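# Tie off lantern cord, then remove box beneath

## Task

Fasten the lantern's cord so that it keeps holding once the grippers release it, and then move the box out from under the lantern. The lantern must still hang from the peg at its present height or higher. It is fragile: the task fails if it drops freely at any moment or ends up noticeably lower than it is now.

## Robot and tools

Robot: two arms, left_arm and right_arm, each with a parallel gripper. Joint order, base to tip: waist (-2.618 to 3.054 rad), shoulder (0.000 to 3.142), elbow (0.000 to 3.142, straight at 2.901), wrist pitch (-1.571 to 1.571), wrist yaw (-1.571 to 1.571), wrist roll (-2.094 to 2.094). The fingers point along the gripper's +z axis and close along its y axis. end_effector_position is the spot between the finger pads, roughly 1 cm short of the tips.

Frames: the scene frame has its origin at table height, halfway between the nominal arm bases, with +z up and +x reaching out over the table; left_arm sits on the +y side (image left/right may differ). Actual bases: left_arm at (-0.020, +0.312, 0) m, quat_wxyz (+1.000, 0, 0, +0.023); right_arm at (+0.020, -0.363, 0) m, quat_wxyz (+1.000, 0, 0, +0.018). Every hand pose, velocity, target, offset and wrist-camera pose is given in that arm's own base frame; fixed cameras and the table use the scene frame. Printed hand poses can be a few cm off, worse at long reach.

Row layout (execute_actions and move): always 14 numbers in [-1, 1], first the 7 for left_arm (dx, dy, dz, rx, ry, rz, opening), then the same 7 for right_arm, even if one arm stays still. dx..rz are offsets, not poses, measured from that arm's Hand target as it stood when the action or move began, along its base axes; rx, ry, rz form a single rotation vector about the Hand target's position. Scale: 1.0 equals 0.6 m or 180 degrees. A translation longer than 1.0 gets shortened along its direction. Opening is absolute: +1 fully open (0.094 m), -1 closed. Sending 0 for all six pose numbers re-requests the current Hand target; any opening you send is a command, so repeat the present one to leave a gripper unchanged.

execute_actions: actions is a list of actions; each action is up to 15 rows, one per 1/30 s step, all counted from the same start pose (not row to row); a short action holds its last row for the remaining steps. Repeating an offset in a new action moves further. cameras: list of names, ["all"], [] or null (null gives all only when actions is empty). Images come back only for an empty actions list or when requested.

move: target is one 14-number row or a list of up to 15 rows, each offset from the same starting Hand targets. The gripper travels in straight lines, rotating the shorter way, with no obstacle avoidance. speed in m/s (0.002 to 2.9, default 0.25; rotation capped at twice that in rad/s), one value or one per target. blend in m rounds corners (0 means stop at each). opening_speed (0.2 or more, scale units per second) closes fingers gradually; use it for the fragile lantern. grip_force in N per pad, 10 to 50, one value or one per arm; it persists, and lower force closes slowly. blocking=false returns after about 0.5 s while motion continues. The whole run is capped at 10 s. The result adds a move: line (done, off_target, moving, held, fault) and limits (paced = pose clipped, held = steps withheld). done means at rest within 10 mm and 2 degrees; neither done nor off_target says whether anything is touched.

wait: seconds 0 to 10; the arms keep their last command, a running move continues. stop: brakes a running move (needs stopping distance). zoom_image: camera (cam_high, cam_low, cam_left_wrist, cam_right_wrist) and region [x0, y0, x1, y1] in pixels, at most 504 by 504, from the newest image of that camera. finished_scene: scene = the current scene's number; irreversible, so only call it once the lantern hangs securely by itself.

Results: per arm, end_effector_position (m) and end_effector_quat_wxyz in base frame, Hand target (last commanded pose after clipping; next offsets start here), Joint positions (last value is measured opening in m), Joint torques (include gravity; joints 1-3 wrap at ±28 N m), grip_measured (same scale as opening, may read up to 2.5 mm wide when empty), grip_effort_nm (motor effort, negative closing; not a pad force), Tool commands, motor temperatures, and step readings of position for action calls. Images: cam_high, cam_low and the two wrist cameras, 896x504; wrist views can lag during motion.

Behaviour: orientation commands are clipped to 40 degrees from the measured one each step. Friction and load can leave the gripper a few cm short; a new command (even zeros) asks again, and you may send the missing gap as an offset. A blocked arm keeps pushing until told to retreat; command a target back past the gripper. Avoid paths passing near an arm's own base (posture can flip). Faster moves lag more and hit harder.

Avoid: letting the lantern fall or sag below its current height, releasing anything still moving, dropping anything off the table, slamming or pressing hard on fixed or heavy items, contact between the two grippers or cameras, strain on wrist-camera cables, and prolonged stretched or loaded poses: at 75 °C a MOTOR HOT line appears, at 90 °C the arm folds and idles, at 100 °C it goes limp. Loose objects may occasionally be nudged by outside forces. Release by commanding an opening well above grip_measured.

Each tool is called after ">>>" as name(argument=value, ...), one argument or row to a line, values as JSON.

## Session

>>> execute_actions(
  actions=[],
)

Scene clock: 0.00 s.
left_arm: end_effector_position=(+0.3286, -0.1026, +0.1949) grip_measured=+1.000 grip_effort_nm=n/a end_effector_quat_wxyz=(+0.645, +0.135, +0.676, -0.330) | right_arm: end_effector_position=(+0.2960, +0.0939, +0.1705) grip_measured=+1.000 grip_effort_nm=n/a end_effector_quat_wxyz=(+0.556, -0.209, +0.797, -0.107)
Joint positions: left_arm=[0.045 1.324 0.21 1.179 0.714 -0.319 0.094] | right_arm=[0.566 0.823 0.389 0.021 0.463 -0.253 0.094]
Joint velocities: within noise
Joint torques (N m): no reading
Motor temperatures (°C): left_arm=[23 27 30 31 26 27 27] | right_arm=[27 30 33 30 25 25 22]
Heat: left arm: 31 °C; right arm: 33 °C.
Hand target: left_arm +0.3291, -0.1025, +0.1954; +0.645, +0.135, +0.676, -0.330 | right_arm +0.2967, +0.0939, +0.1761; +0.561, -0.205, +0.795, -0.105
Tool commands: left_gripper/opening=+1.0 right_gripper/opening=+1.0

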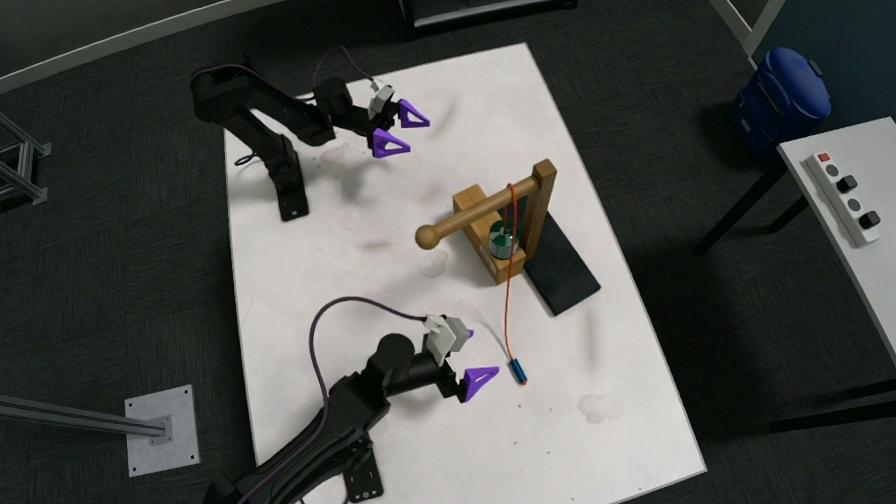

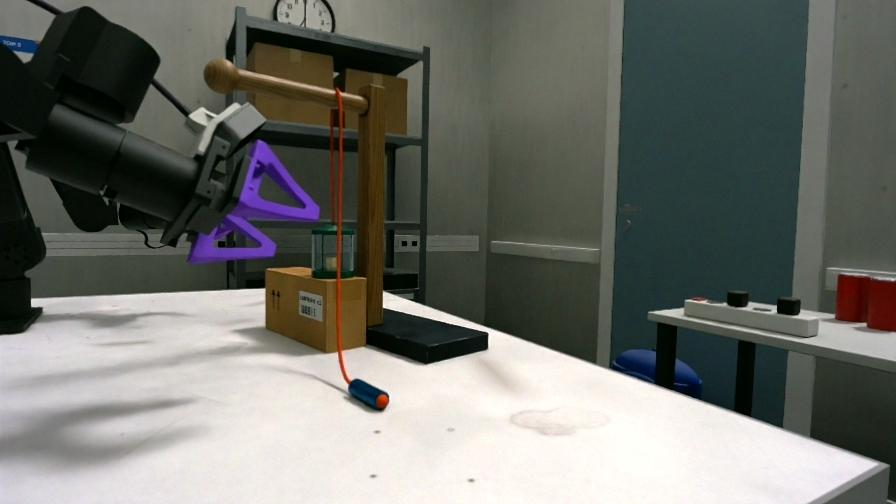

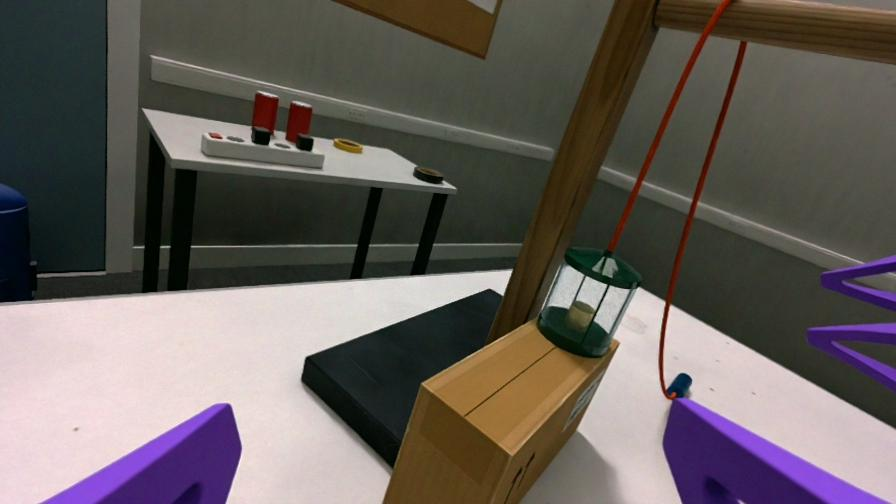

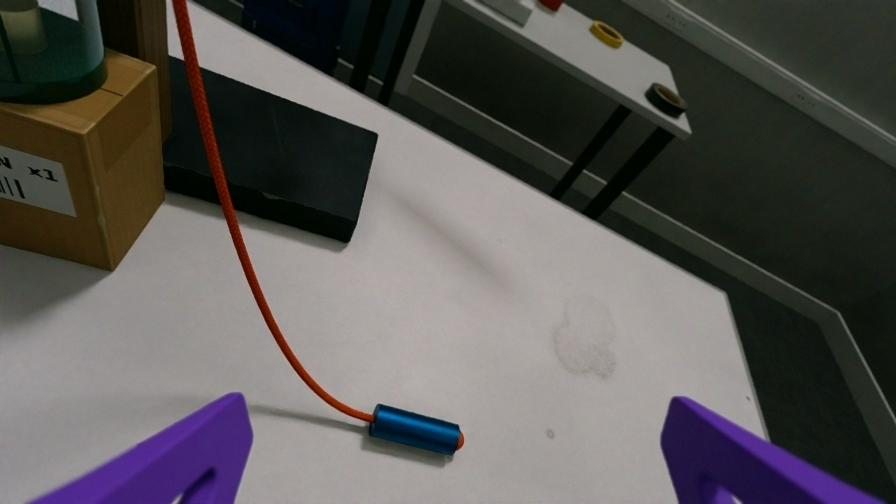

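>>> move(
  target=[
    [0,0,0,0,0,0,1,0.07,-0.11,0,0.343,0.281,-0.519,1],
    [0,0,0,0,0,0,1,0.105,-0.11,-0.08,0.343,0.281,-0.519,1],
  ],
  cameras=["all"],
  blend=0.02,
)

Scene clock: 26.50 s.
left_arm: end_effector_position=(+0.3286, -0.1026, +0.1949) grip_measured=+1.000 grip_effort_nm=0.02 end_effector_quat_wxyz=(+0.645, +0.135, +0.676, -0.330) | right_arm: end_effector_position=(+0.3587, +0.0287, +0.1300) grip_measured=+1.000 grip_effort_nm=0.03 end_effector_quat_wxyz=(+0.002, +0.637, +0.771, -0.002)
Joint positions: left_arm=[0.045 1.324 0.21 1.179 0.714 -0.319 0.094] | right_arm=[0.08 1.91 1.722 -1.381 0.006 1.461 0.094]
Joint torques (N m): left_arm=[-0.01 -4.45 4.93 1.89 -0.08 0] | right_arm=[-0.29 -8.57 5.52 0.5 -0.05 0.1]
Motor temperatures (°C): left_arm=[23 27 31 36 26 27 27] | right_arm=[27 30 35 33 25 25 22]
Heat: left arm: 36 °C; right arm: 35 °C.
Hand target: left_arm +0.3291, -0.1025, +0.1954; +0.645, +0.135, +0.676, -0.330 | right_arm +0.3597, +0.0280, +0.1281; +0.001, +0.642, +0.767, +0.000
Off the commanded pose: left_arm 0.001 m, 0 deg | right_arm 0.002 m, 1 deg.
move: done
camera_calibration:
cam_right_wrist: T_world_to_cam=[[-0.979077, -0.203058, -0.0132545, 0.360007], [-0.190559, 0.892067, 0.40976, 0.0295417], [-0.0713809, 0.403712, -0.912097, 0.222696], [0, 0, 0, 1]] pos_world=[0.374001, -0.0431559, 0.195787]

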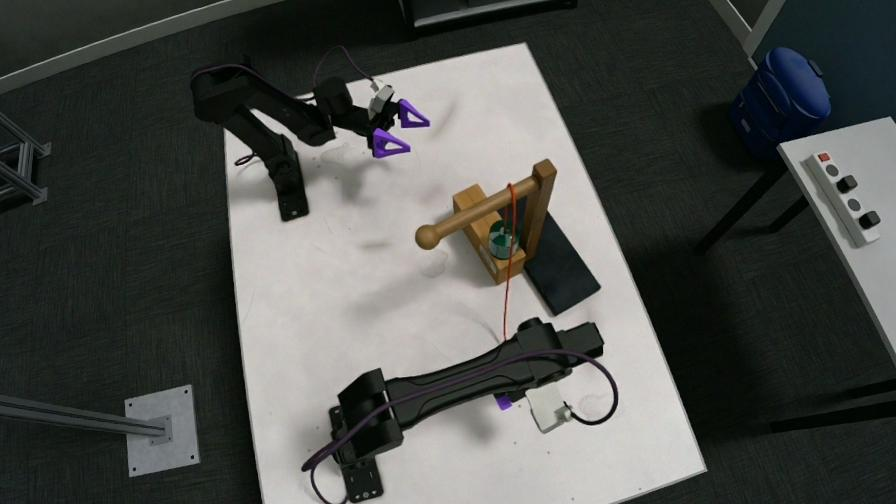

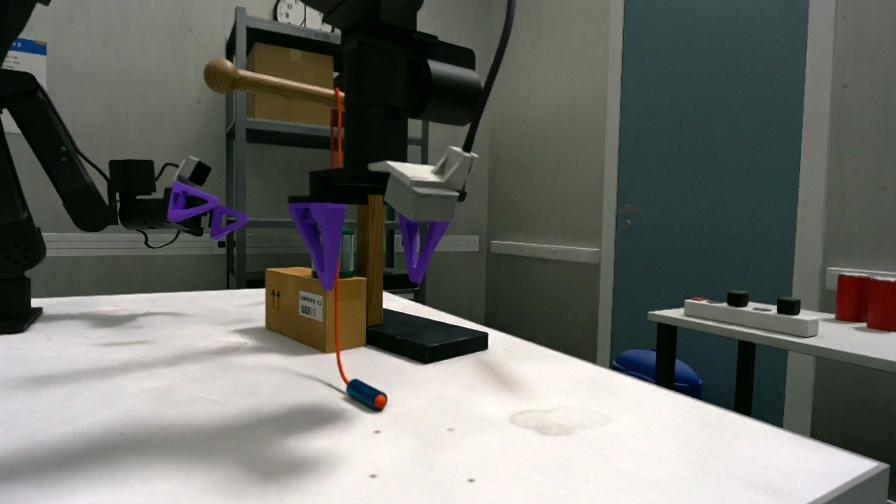

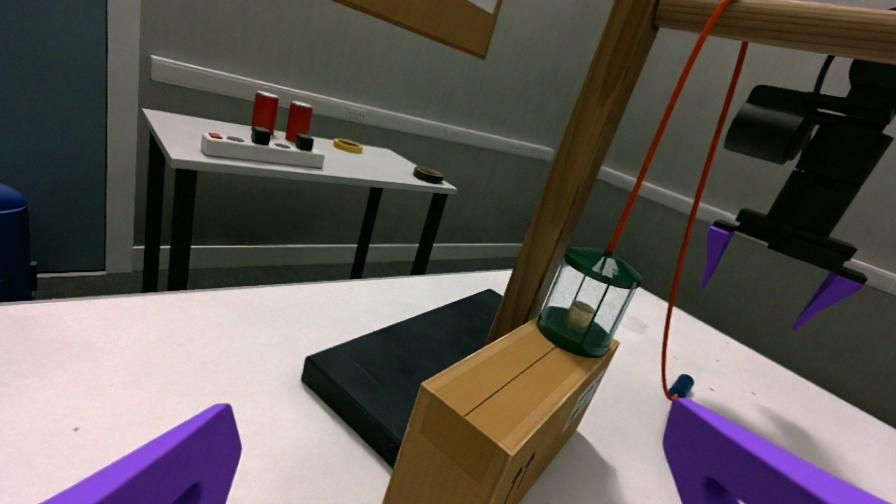

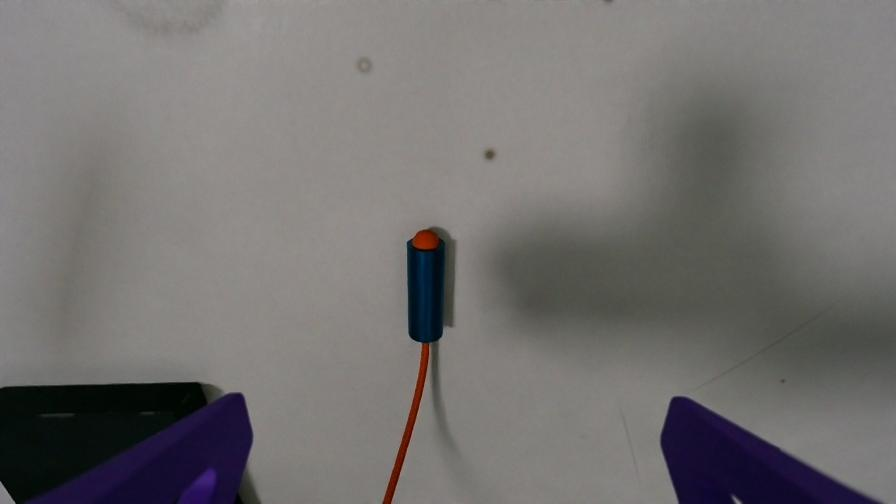

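>>> move(
  target=[0,0,0,0,0,0,1,0.008,0.052,-0.125,0,0,0,1],
  cameras=["cam_right_wrist","cam_low"],
)

Scene clock: 31.00 s.
left_arm: end_effector_position=(+0.3286, -0.1026, +0.1949) grip_measured=+1.000 grip_effort_nm=0.02 end_effector_quat_wxyz=(+0.645, +0.135, +0.676, -0.330) | right_arm: end_effector_position=(+0.3647, +0.0595, +0.0571) grip_measured=+1.000 grip_effort_nm=0.03 end_effector_quat_wxyz=(+0.003, +0.638, +0.770, +0.002)
Joint positions: left_arm=[0.045 1.324 0.21 1.179 0.714 -0.319 0.094] | right_arm=[0.16 1.966 1.508 -1.105 0.001 1.544 0.094]
Joint torques (N m): left_arm=[-0.01 -4.52 5.01 1.91 -0.09 -0.01] | right_arm=[0.02 -8.69 5.3 0.53 0 0.11]
Heat: left arm: 36 °C; right arm: 35 °C.
Hand target: left_arm +0.3291, -0.1025, +0.1954; +0.645, +0.135, +0.676, -0.330 | right_arm +0.3644, +0.0592, +0.0531; +0.001, +0.642, +0.767, +0.000
Off the commanded pose: left_arm 0.001 m, 0 deg | right_arm 0.004 m, 1 deg.
move: done
camera_calibration:
cam_right_wrist: T_world_to_cam=[[-0.979656, -0.199683, -0.0200048, 0.371578], [-0.189939, 0.890409, 0.413637, 0.0327598], [-0.0647841, 0.409022, -0.910222, 0.141286], [0, 0, 0, 1]] pos_world=[0.379394, -0.0127608, 0.122484]
Images, in order (width x height): cam_low 896x504, cam_right_wrist 896x504.

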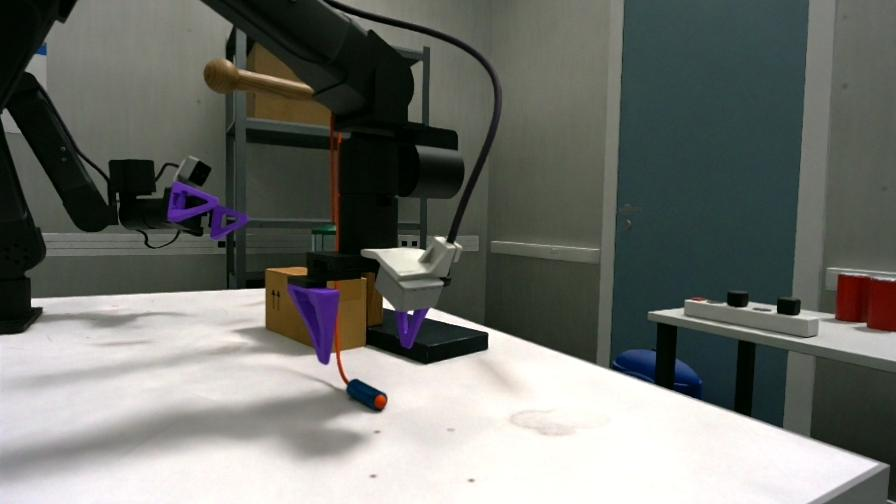

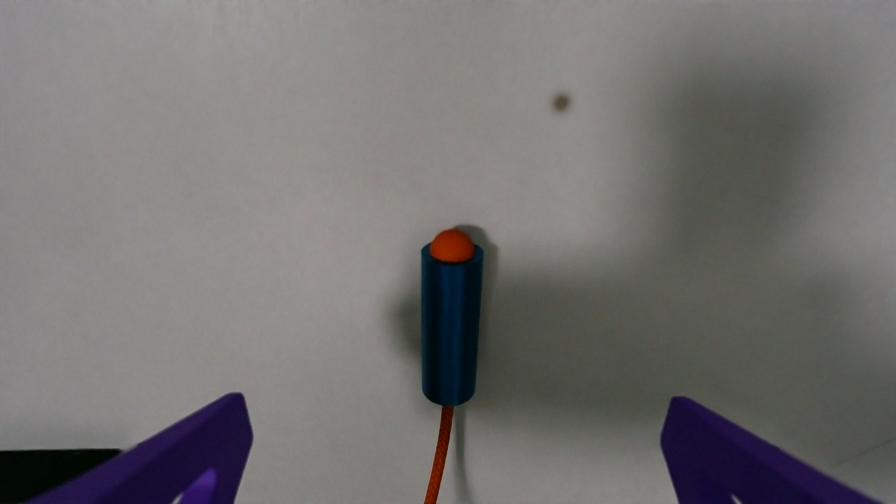

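>>> move(
  target=[0,0,0,0,0,0,1,0.002,0,-0.066,0,0,0,1],
  speed=0.1,
  cameras=["cam_right_wrist","cam_low"],
)

>>> move(
  target=[0,0,0,0,0,0,1,0,0,0,0,0,0,-0.75],
  opening_speed=1,
  cameras=["cam_right_wrist","cam_low"],
)

Scene clock: 33.30 s.
left_arm: end_effector_position=(+0.3286, -0.1026, +0.1949) grip_measured=+1.000 grip_effort_nm=0.02 end_effector_quat_wxyz=(+0.645, +0.135, +0.676, -0.330) | right_arm: end_effector_position=(+0.3674, +0.0599, +0.0199) grip_measured=+1.000 grip_effort_nm=0.03 end_effector_quat_wxyz=(+0.005, +0.638, +0.770, +0.005)
Joint positions: left_arm=[0.045 1.324 0.21 1.179 0.714 -0.319 0.094] | right_arm=[0.16 2.009 1.416 -0.963 0.001 1.545 0.094]
Joint torques (N m): left_arm=[-0.01 -4.49 5.01 1.89 -0.1 -0.01] | right_arm=[-0.01 -8.46 5.07 0.53 0 0.1]
Heat: left arm: 37 °C; right arm: 35 °C.
Hand target: left_arm +0.3291, -0.1025, +0.1954; +0.645, +0.135, +0.676, -0.330 | right_arm +0.3656, +0.0592, +0.0134; +0.001, +0.642, +0.767, +0.000
Off the commanded pose: left_arm 0.001 m, 0 deg | right_arm 0.007 m, 1 deg.
move: done
camera_calibration:
cam_right_wrist: T_world_to_cam=[[-0.979575, -0.199224, -0.0272682, 0.37354], [-0.192511, 0.889994, 0.413341, 0.0492394], [-0.0580788, 0.410148, -0.910168, 0.10498], [0, 0, 0, 1]] pos_world=[0.381487, -0.0124619, 0.0853821]
Images, in order (width x height): cam_low 896x504, cam_right_wrist 896x504.

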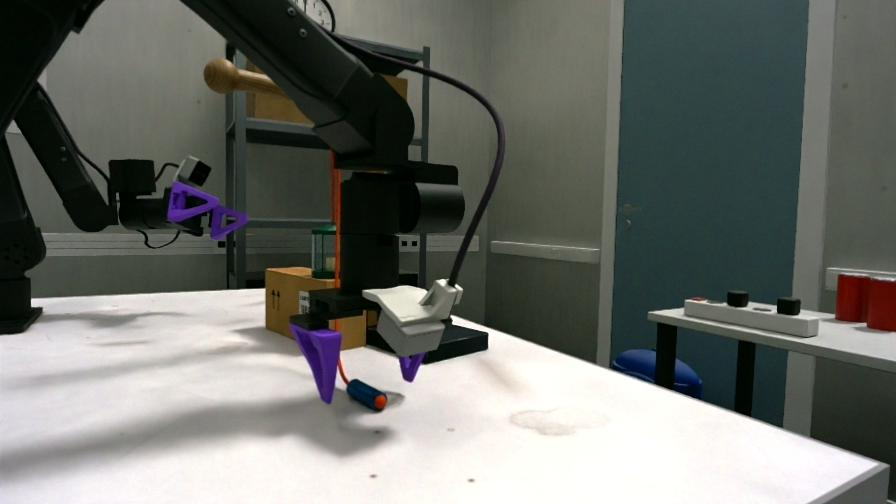

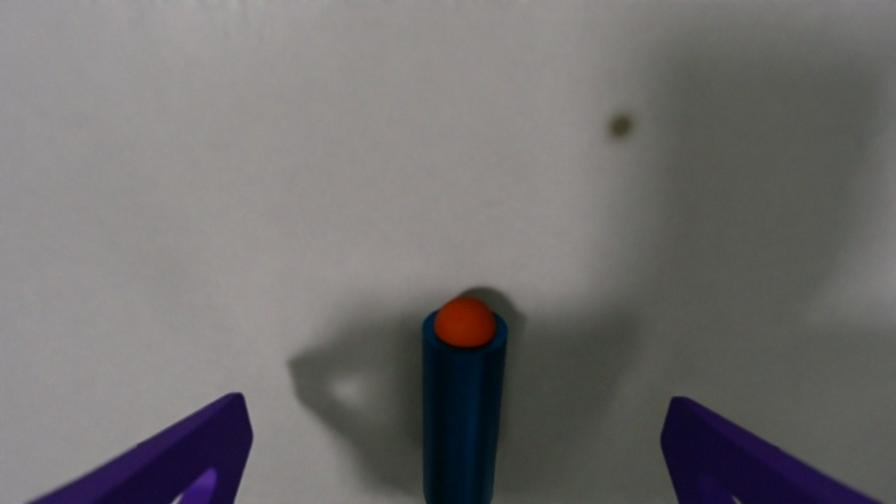

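Scene clock: 35.27 s.
left_arm: end_effector_position=(+0.3286, -0.1026, +0.1949) grip_measured=+1.000 grip_effort_nm=0.02 end_effector_quat_wxyz=(+0.645, +0.135, +0.676, -0.330) | right_arm: end_effector_position=(+0.3676, +0.0600, +0.0199) grip_measured=-0.699 grip_effort_nm=-0.95 end_effector_quat_wxyz=(+0.006, +0.638, +0.770, +0.005)
Joint positions: left_arm=[0.045 1.324 0.21 1.179 0.714 -0.319 0.094] | right_arm=[0.16 2.009 1.416 -0.962 0.001 1.545 0.014]
Joint torques (N m): left_arm=[-0.03 -4.46 5 1.9 -0.08 -0.02] | right_arm=[-0.02 -8.47 5.05 0.53 0.01 0.11]
Heat: left arm: 37 °C; right arm: 34 °C.
Hand target: left_arm +0.3291, -0.1025, +0.1954; +0.645, +0.135, +0.676, -0.330 | right_arm +0.3656, +0.0592, +0.0134; +0.001, +0.642, +0.767, +0.000
Off the commanded pose: left_arm 0.001 m, 0 deg | right_arm 0.007 m, 1 deg.
move: done
camera_calibration:
cam_right_wrist: T_world_to_cam=[[-0.979536, -0.199255, -0.0284069, 0.373837], [-0.193008, 0.889899, 0.413314, 0.0493798], [-0.0570756, 0.410338, -0.910146, 0.104567], [0, 0, 0, 1]] pos_world=[0.381685, -0.0123621, 0.0853818]
Images, in order (width x height): cam_low 896x504, cam_right_wrist 896x504.

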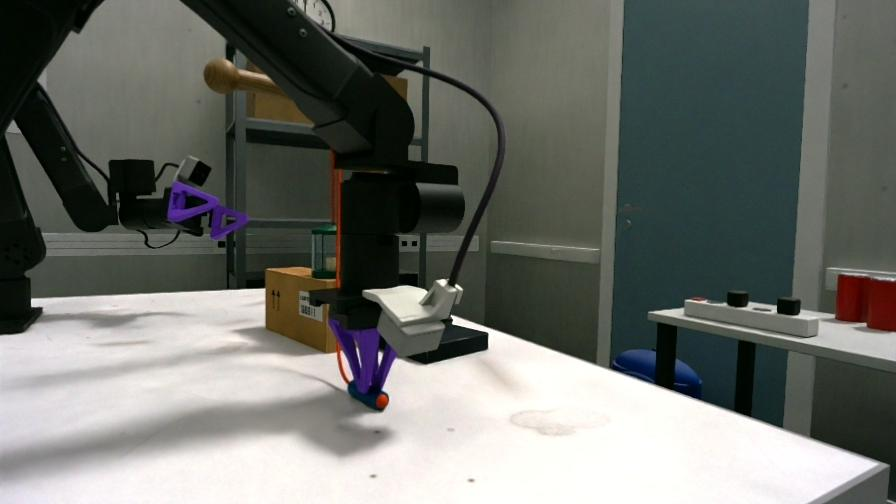

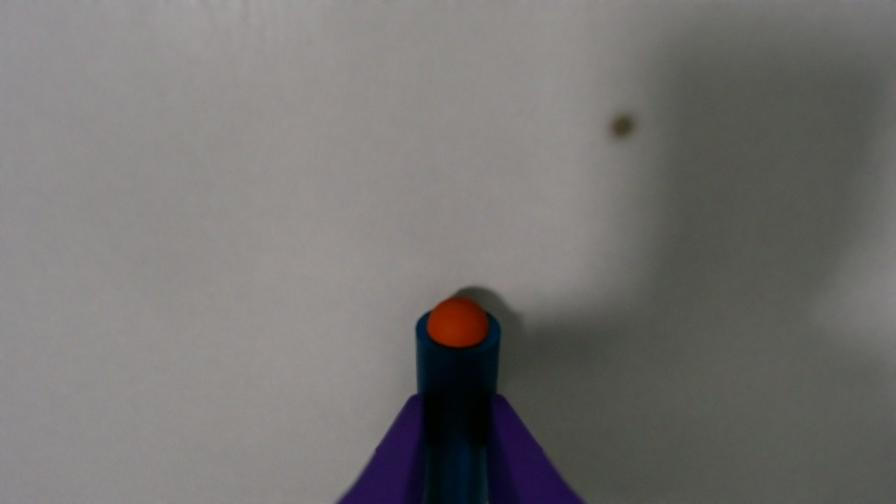

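>>> move(
  target=[
    [0,0,0,0,0,0,1,0,0.0,0.17,0,0,0,-0.75],
    [0,0,0,0,0,0,1,-0.133,0.0,0.35,0.044,-0.498,-0.044,-0.75],
  ],
  blend=0.02,
  speed=0.2,
  cameras=["all"],
)

Scene clock: 44.30 s.
left_arm: end_effector_position=(+0.3286, -0.1026, +0.1949) grip_measured=+1.000 grip_effort_nm=0.02 end_effector_quat_wxyz=(+0.645, +0.135, +0.676, -0.330) | right_arm: end_effector_position=(+0.2868, +0.0599, +0.2246) grip_measured=-0.702 grip_effort_nm=-1.00 end_effector_quat_wxyz=(+0.494, +0.503, +0.501, +0.502)
Joint positions: left_arm=[0.045 1.324 0.21 1.179 0.714 -0.319 0.094] | right_arm=[0.498 0.603 0.197 0.397 0.493 1.585 0.014]
Joint torques (N m): left_arm=[-0.01 -4.49 5.03 1.89 -0.07 -0.01] | right_arm=[0.55 0.31 6.08 1.96 0.16 -0.16]
Heat: left arm: 37 °C; right arm: 34 °C.
Hand target: left_arm +0.3291, -0.1025, +0.1954; +0.645, +0.135, +0.676, -0.330 | right_arm +0.2858, +0.0591, +0.2235; +0.501, +0.501, +0.500, +0.499
Off the commanded pose: left_arm 0.001 m, 0 deg | right_arm 0.002 m, 1 deg.
move: done
camera_calibration:
cam_right_wrist: T_world_to_cam=[[0.00483956, -0.00525581, -0.999974, 0.224789], [-0.419795, 0.907594, -0.00680193, 0.107559], [0.907606, 0.419817, 0.002186, -0.195844], [0, 0, 0, 1]] pos_world=[0.221814, -0.0142203, 0.225943]

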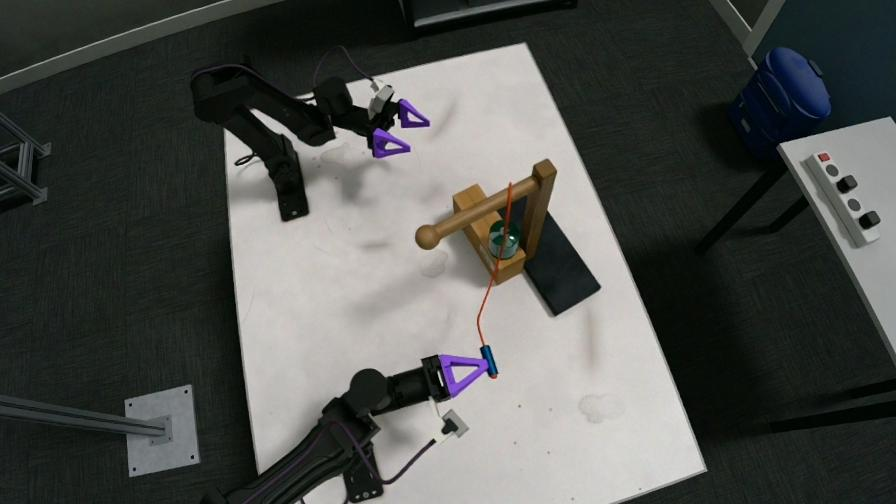

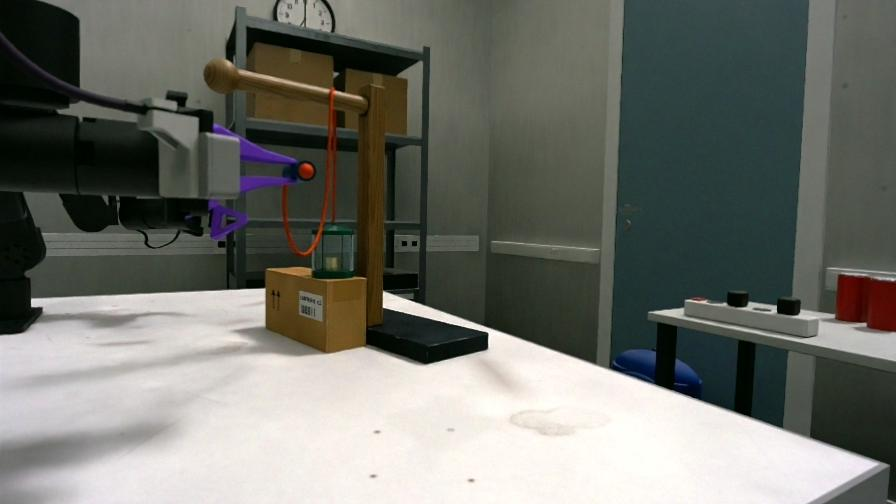

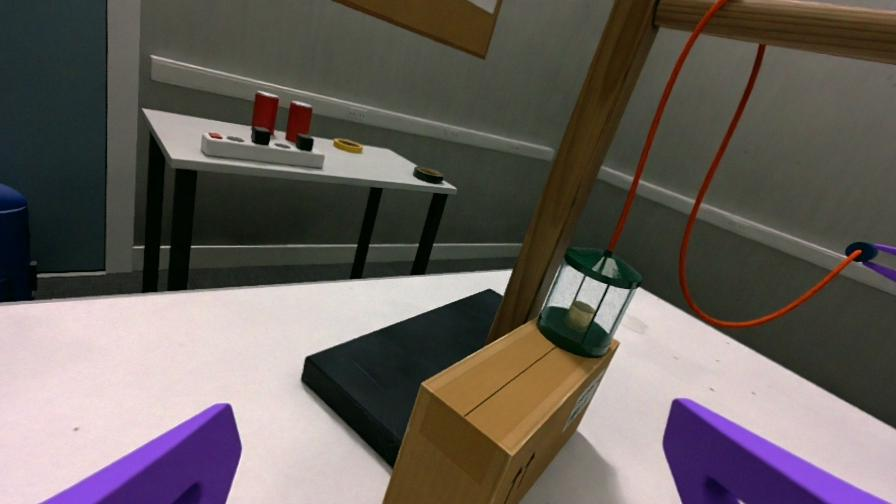

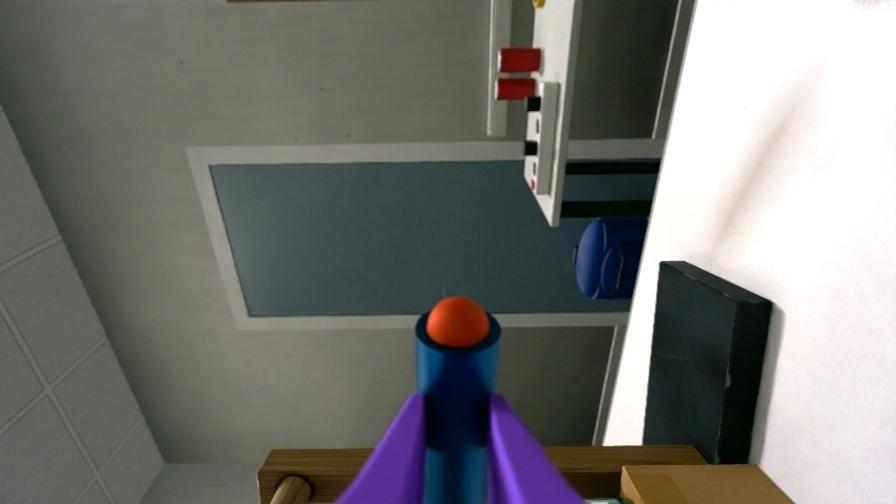

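>>> move(
  target=[
    [-0.167,0.25,0,0,0,0,1,0.023,0.338,-0.058,0,0,0,-0.75],
    [-0.167,0.25,0,0,0,0,1,0.023,0.62,0.0,0,0,0,-0.75],
  ],
  blend=0.03,
  speed=0.2,
  cameras=["all"],
)

Scene clock: 54.40 s.
left_arm: end_effector_position=(+0.2325, +0.0489, +0.1962) grip_measured=+1.000 grip_effort_nm=0.02 end_effector_quat_wxyz=(+0.654, +0.074, +0.702, -0.271) | right_arm: end_effector_position=(+0.2986, +0.4280, +0.2244) grip_measured=-0.702 grip_effort_nm=-1.00 end_effector_quat_wxyz=(+0.498, +0.497, +0.502, +0.503)
Joint positions: left_arm=[1.063 1.126 0.104 1.26 1.559 -0.525 0.094] | right_arm=[1.298 2.095 1.342 0.761 1.288 1.563 0.014]
Joint torques (N m): left_arm=[0.58 -3.23 3.69 1.4 -0.14 -0.05] | right_arm=[0.14 -9.52 8.24 1.29 0.15 0.06]
Heat: left arm: 37 °C; right arm: 34 °C.
Hand target: left_arm +0.2289, +0.0475, +0.1954; +0.645, +0.135, +0.676, -0.330 | right_arm +0.2996, +0.4311, +0.2236; +0.500, +0.501, +0.500, +0.499
Off the commanded pose: left_arm 0.004 m, 10 deg | right_arm 0.003 m, 1 deg.
joint sent to its limit (left arm) — joint 5 (wrist yaw), upper limit. The joint targets are off in orientation, not in position.
move: off_target (left_arm)
camera_calibration:
cam_left_wrist: T_world_to_cam=[[-0.461863, -0.835418, 0.297925, 0.0893348], [-0.473118, -0.0520668, -0.879459, 0.326407], [0.750228, -0.547143, -0.371203, 0.0129691], [0, 0, 0, 1]] pos_world=[0.18596, 0.0987228, 0.265261]
cam_right_wrist: T_world_to_cam=[[0.0153845, -0.0148613, -0.999771, 0.227338], [-0.423824, 0.905524, -0.0199822, -0.216476], [0.905614, 0.424034, 0.00763251, -0.36358], [0, 0, 0, 1]] pos_world=[0.234018, 0.353573, 0.225735]

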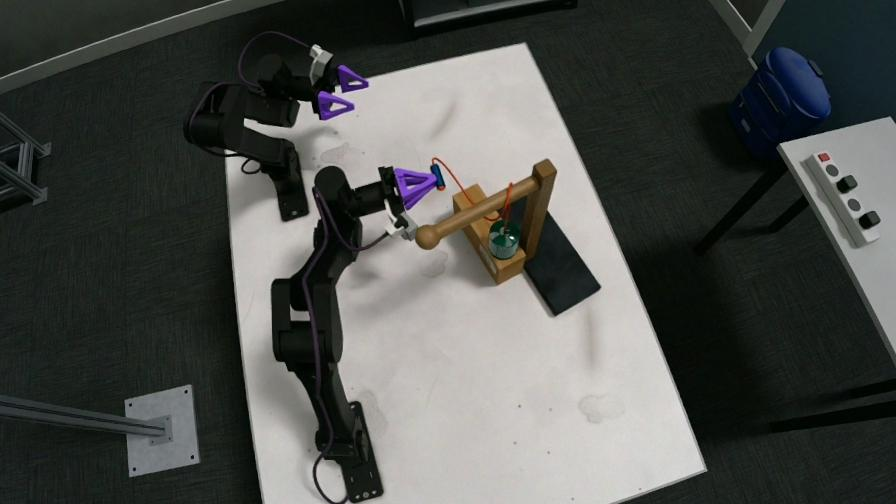

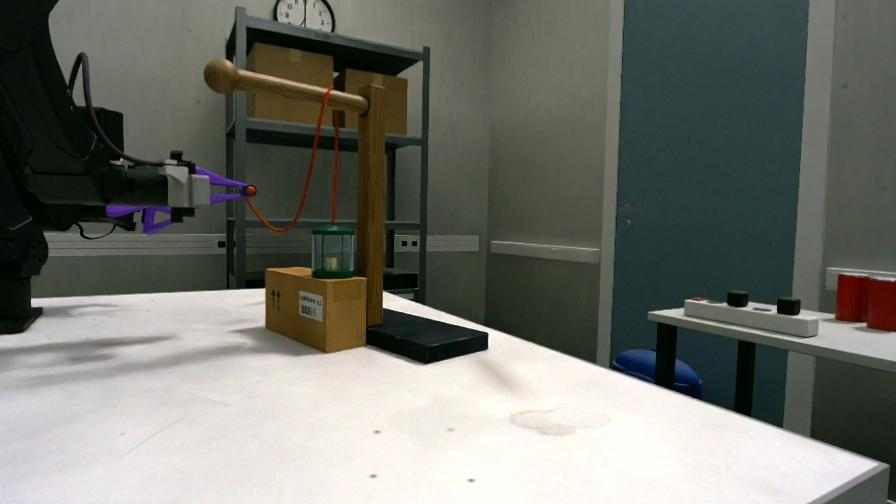

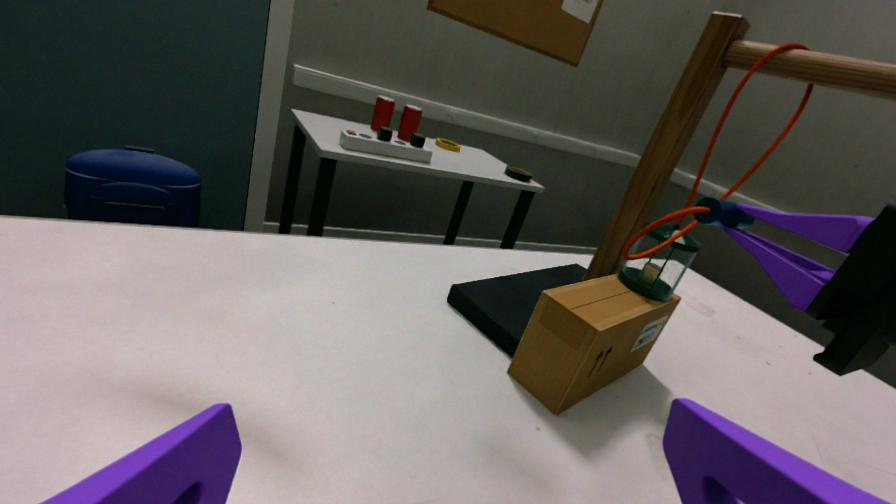

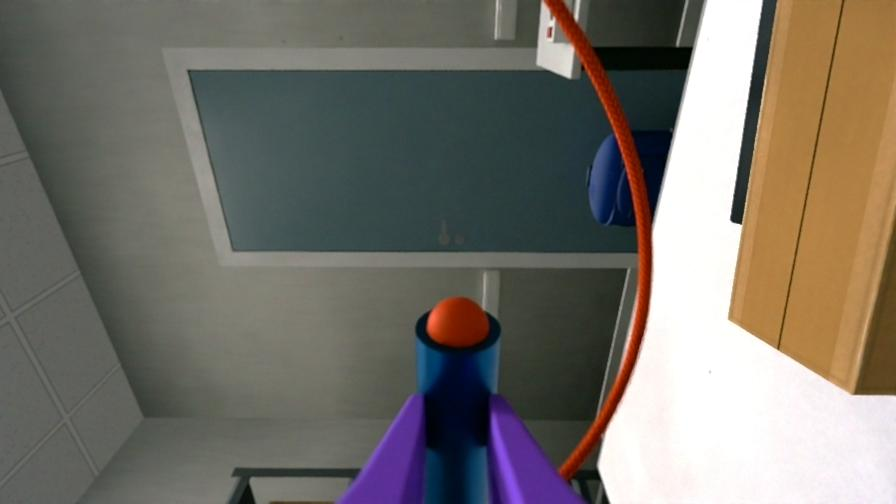

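>>> move(
  target=[
    [0,0,0,0,0,0,1,0,0.03,0.42,0,0,0,-0.75],
    [0,0,0,0,0,0,1,0,-0.28,0.56,0,0,0,-0.75],
  ],
  blend=0.04,
  speed=0.2,
  cameras=["all"],
)

Scene clock: 58.53 s.
left_arm: end_effector_position=(+0.2325, +0.0489, +0.1962) grip_measured=+1.000 grip_effort_nm=0.02 end_effector_quat_wxyz=(+0.654, +0.074, +0.702, -0.271) | right_arm: end_effector_position=(+0.2995, +0.2658, +0.5569) grip_measured=-0.702 grip_effort_nm=-1.00 end_effector_quat_wxyz=(+0.503, +0.499, +0.501, +0.497)
Joint positions: left_arm=[1.063 1.126 0.104 1.26 1.559 -0.525 0.094] | right_arm=[1.147 1.647 2.174 -0.529 1.15 1.565 0.014]
Joint torques (N m): left_arm=[0.59 -3.18 3.7 1.41 -0.14 -0.05] | right_arm=[-0.27 -5.82 6.17 1.4 -0.05 0.08]
Heat: left arm: 36 °C; right arm: 35 °C.
Hand target: left_arm +0.2289, +0.0475, +0.1954; +0.645, +0.135, +0.676, -0.330 | right_arm +0.2995, +0.2632, +0.5596; +0.500, +0.501, +0.500, +0.499
Off the commanded pose: left_arm 0.004 m, 10 deg | right_arm 0.004 m, 0 deg.
joint sent to its limit (left arm) — joint 5 (wrist yaw), upper limit. The joint targets are off in orientation, not in position.
move: off_target (left_arm)
camera_calibration:
cam_left_wrist: T_world_to_cam=[[-0.461863, -0.835418, 0.297925, 0.0893348], [-0.473118, -0.0520668, -0.879459, 0.326407], [0.750228, -0.547143, -0.371203, 0.0129691], [0, 0, 0, 1]] pos_world=[0.18596, 0.0987228, 0.265261]
cam_right_wrist: T_world_to_cam=[[0.0124321, -0.0222542, -0.999675, 0.560128], [-0.412125, 0.910773, -0.0254004, -0.0644369], [0.911043, 0.412306, 0.0021513, -0.293546], [0, 0, 0, 1]] pos_world=[0.233913, 0.192184, 0.55894]

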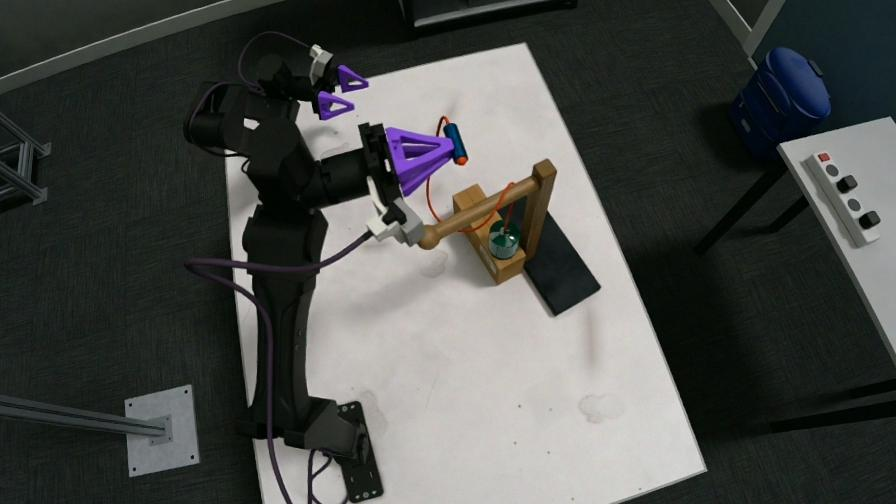

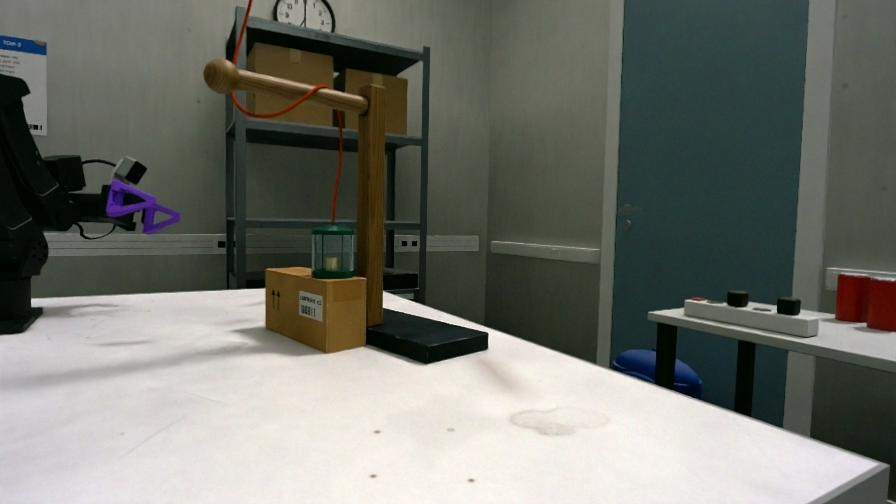

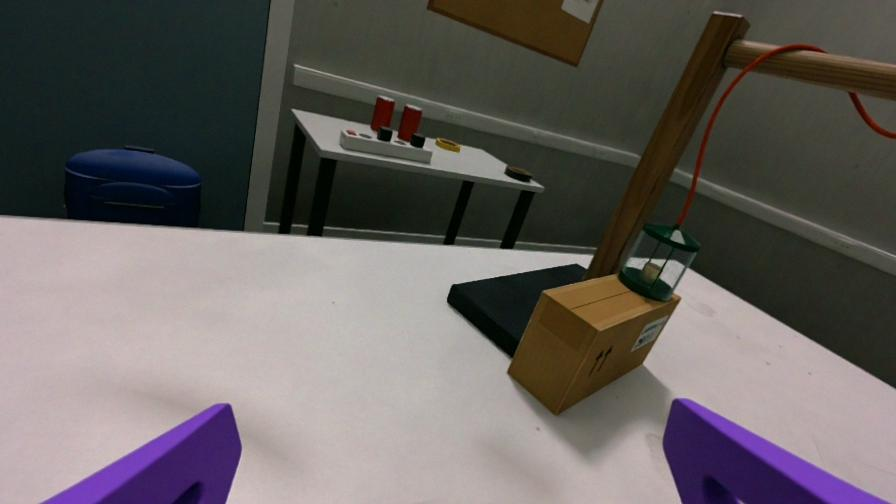

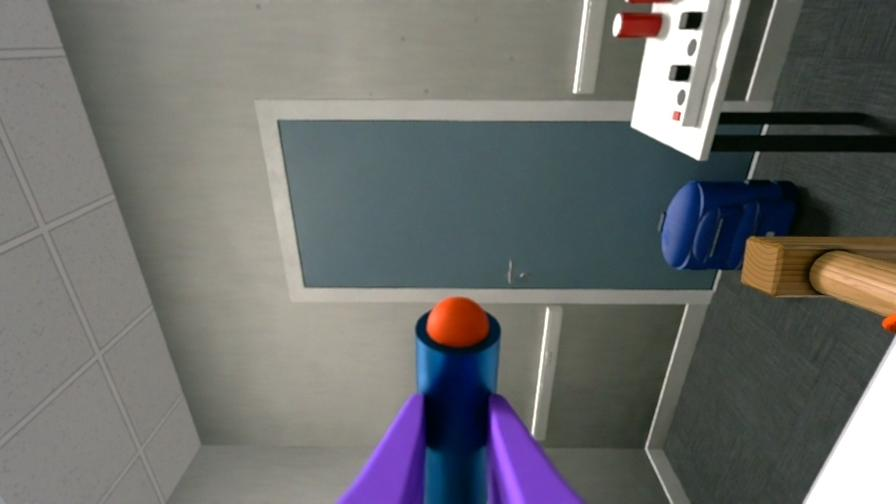

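>>> move(
  target=[0,0,0,0,0,0,1,0.16,0.1,0.03,0,0,0,-0.75],
  speed=0.15,
  cameras=["cam_high","cam_low","cam_left_wrist"],
)

Scene clock: 61.13 s.
left_arm: end_effector_position=(+0.2325, +0.0489, +0.1962) grip_measured=+1.000 grip_effort_nm=0.02 end_effector_quat_wxyz=(+0.654, +0.074, +0.702, -0.271) | right_arm: end_effector_position=(+0.3943, +0.3230, +0.5725) grip_measured=-0.702 grip_effort_nm=-1.00 end_effector_quat_wxyz=(+0.519, +0.465, +0.483, +0.530)
Joint positions: left_arm=[1.063 1.126 0.104 1.26 1.559 -0.525 0.094] | right_arm=[0.973 2.151 2.847 -0.526 0.937 1.424 0.014]
Joint torques (N m): left_arm=[0.57 -3.17 3.63 1.38 -0.14 -0.05] | right_arm=[-0.27 -8.69 6.11 1.68 -0.18 -0.11]
Heat: left arm: 36 °C; right arm: 34 °C.
Hand target: left_arm +0.2289, +0.0475, +0.1954; +0.645, +0.135, +0.676, -0.330 | right_arm +0.3956, +0.3233, +0.5775; +0.501, +0.501, +0.500, +0.499
Off the commanded pose: left_arm 0.004 m, 10 deg | right_arm 0.005 m, 6 deg.
elbow stopped short (right arm): the move would have taken joint 3 (elbow) straighter than the controller allows.
joint sent to its limit (left arm) — joint 5 (wrist yaw), upper limit. The joint targets are off in orientation, not in position.
move: off_target (left_arm, right_arm)
camera_calibration:
cam_left_wrist: T_world_to_cam=[[-0.461863, -0.835418, 0.297925, 0.0893348], [-0.473118, -0.0520668, -0.879459, 0.326407], [0.750228, -0.547143, -0.371203, 0.0129691], [0, 0, 0, 1]] pos_world=[0.18596, 0.0987228, 0.265261]
Images, in order (width x height): cam_high 896x504, cam_low 896x504, cam_left_wrist 896x504.

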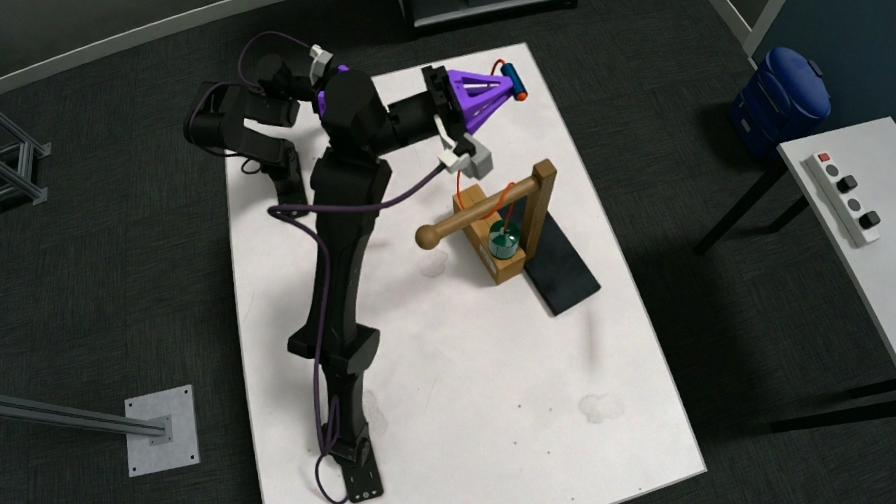

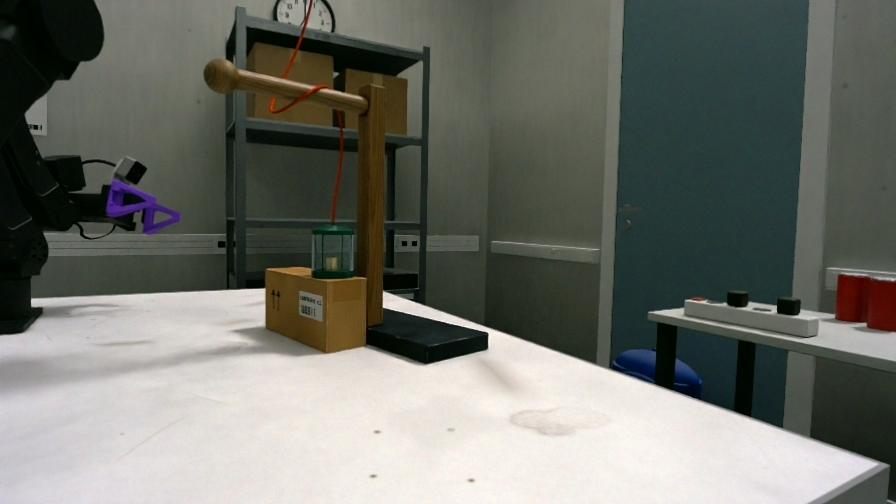

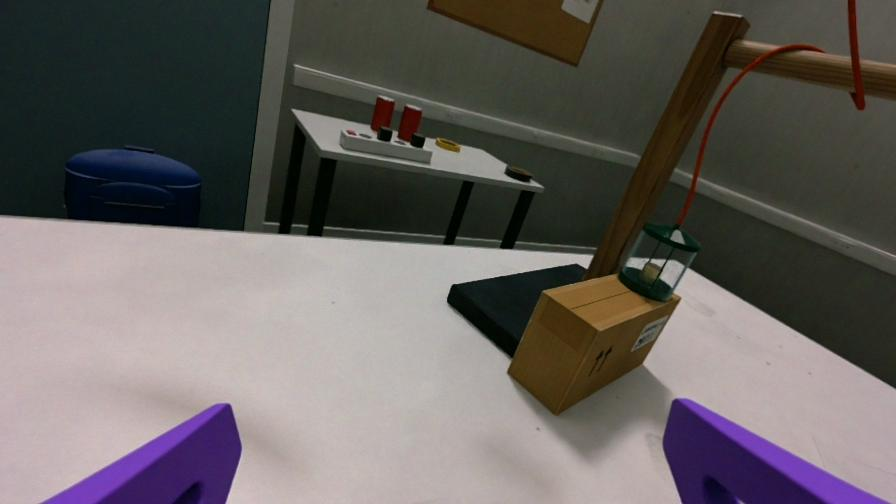

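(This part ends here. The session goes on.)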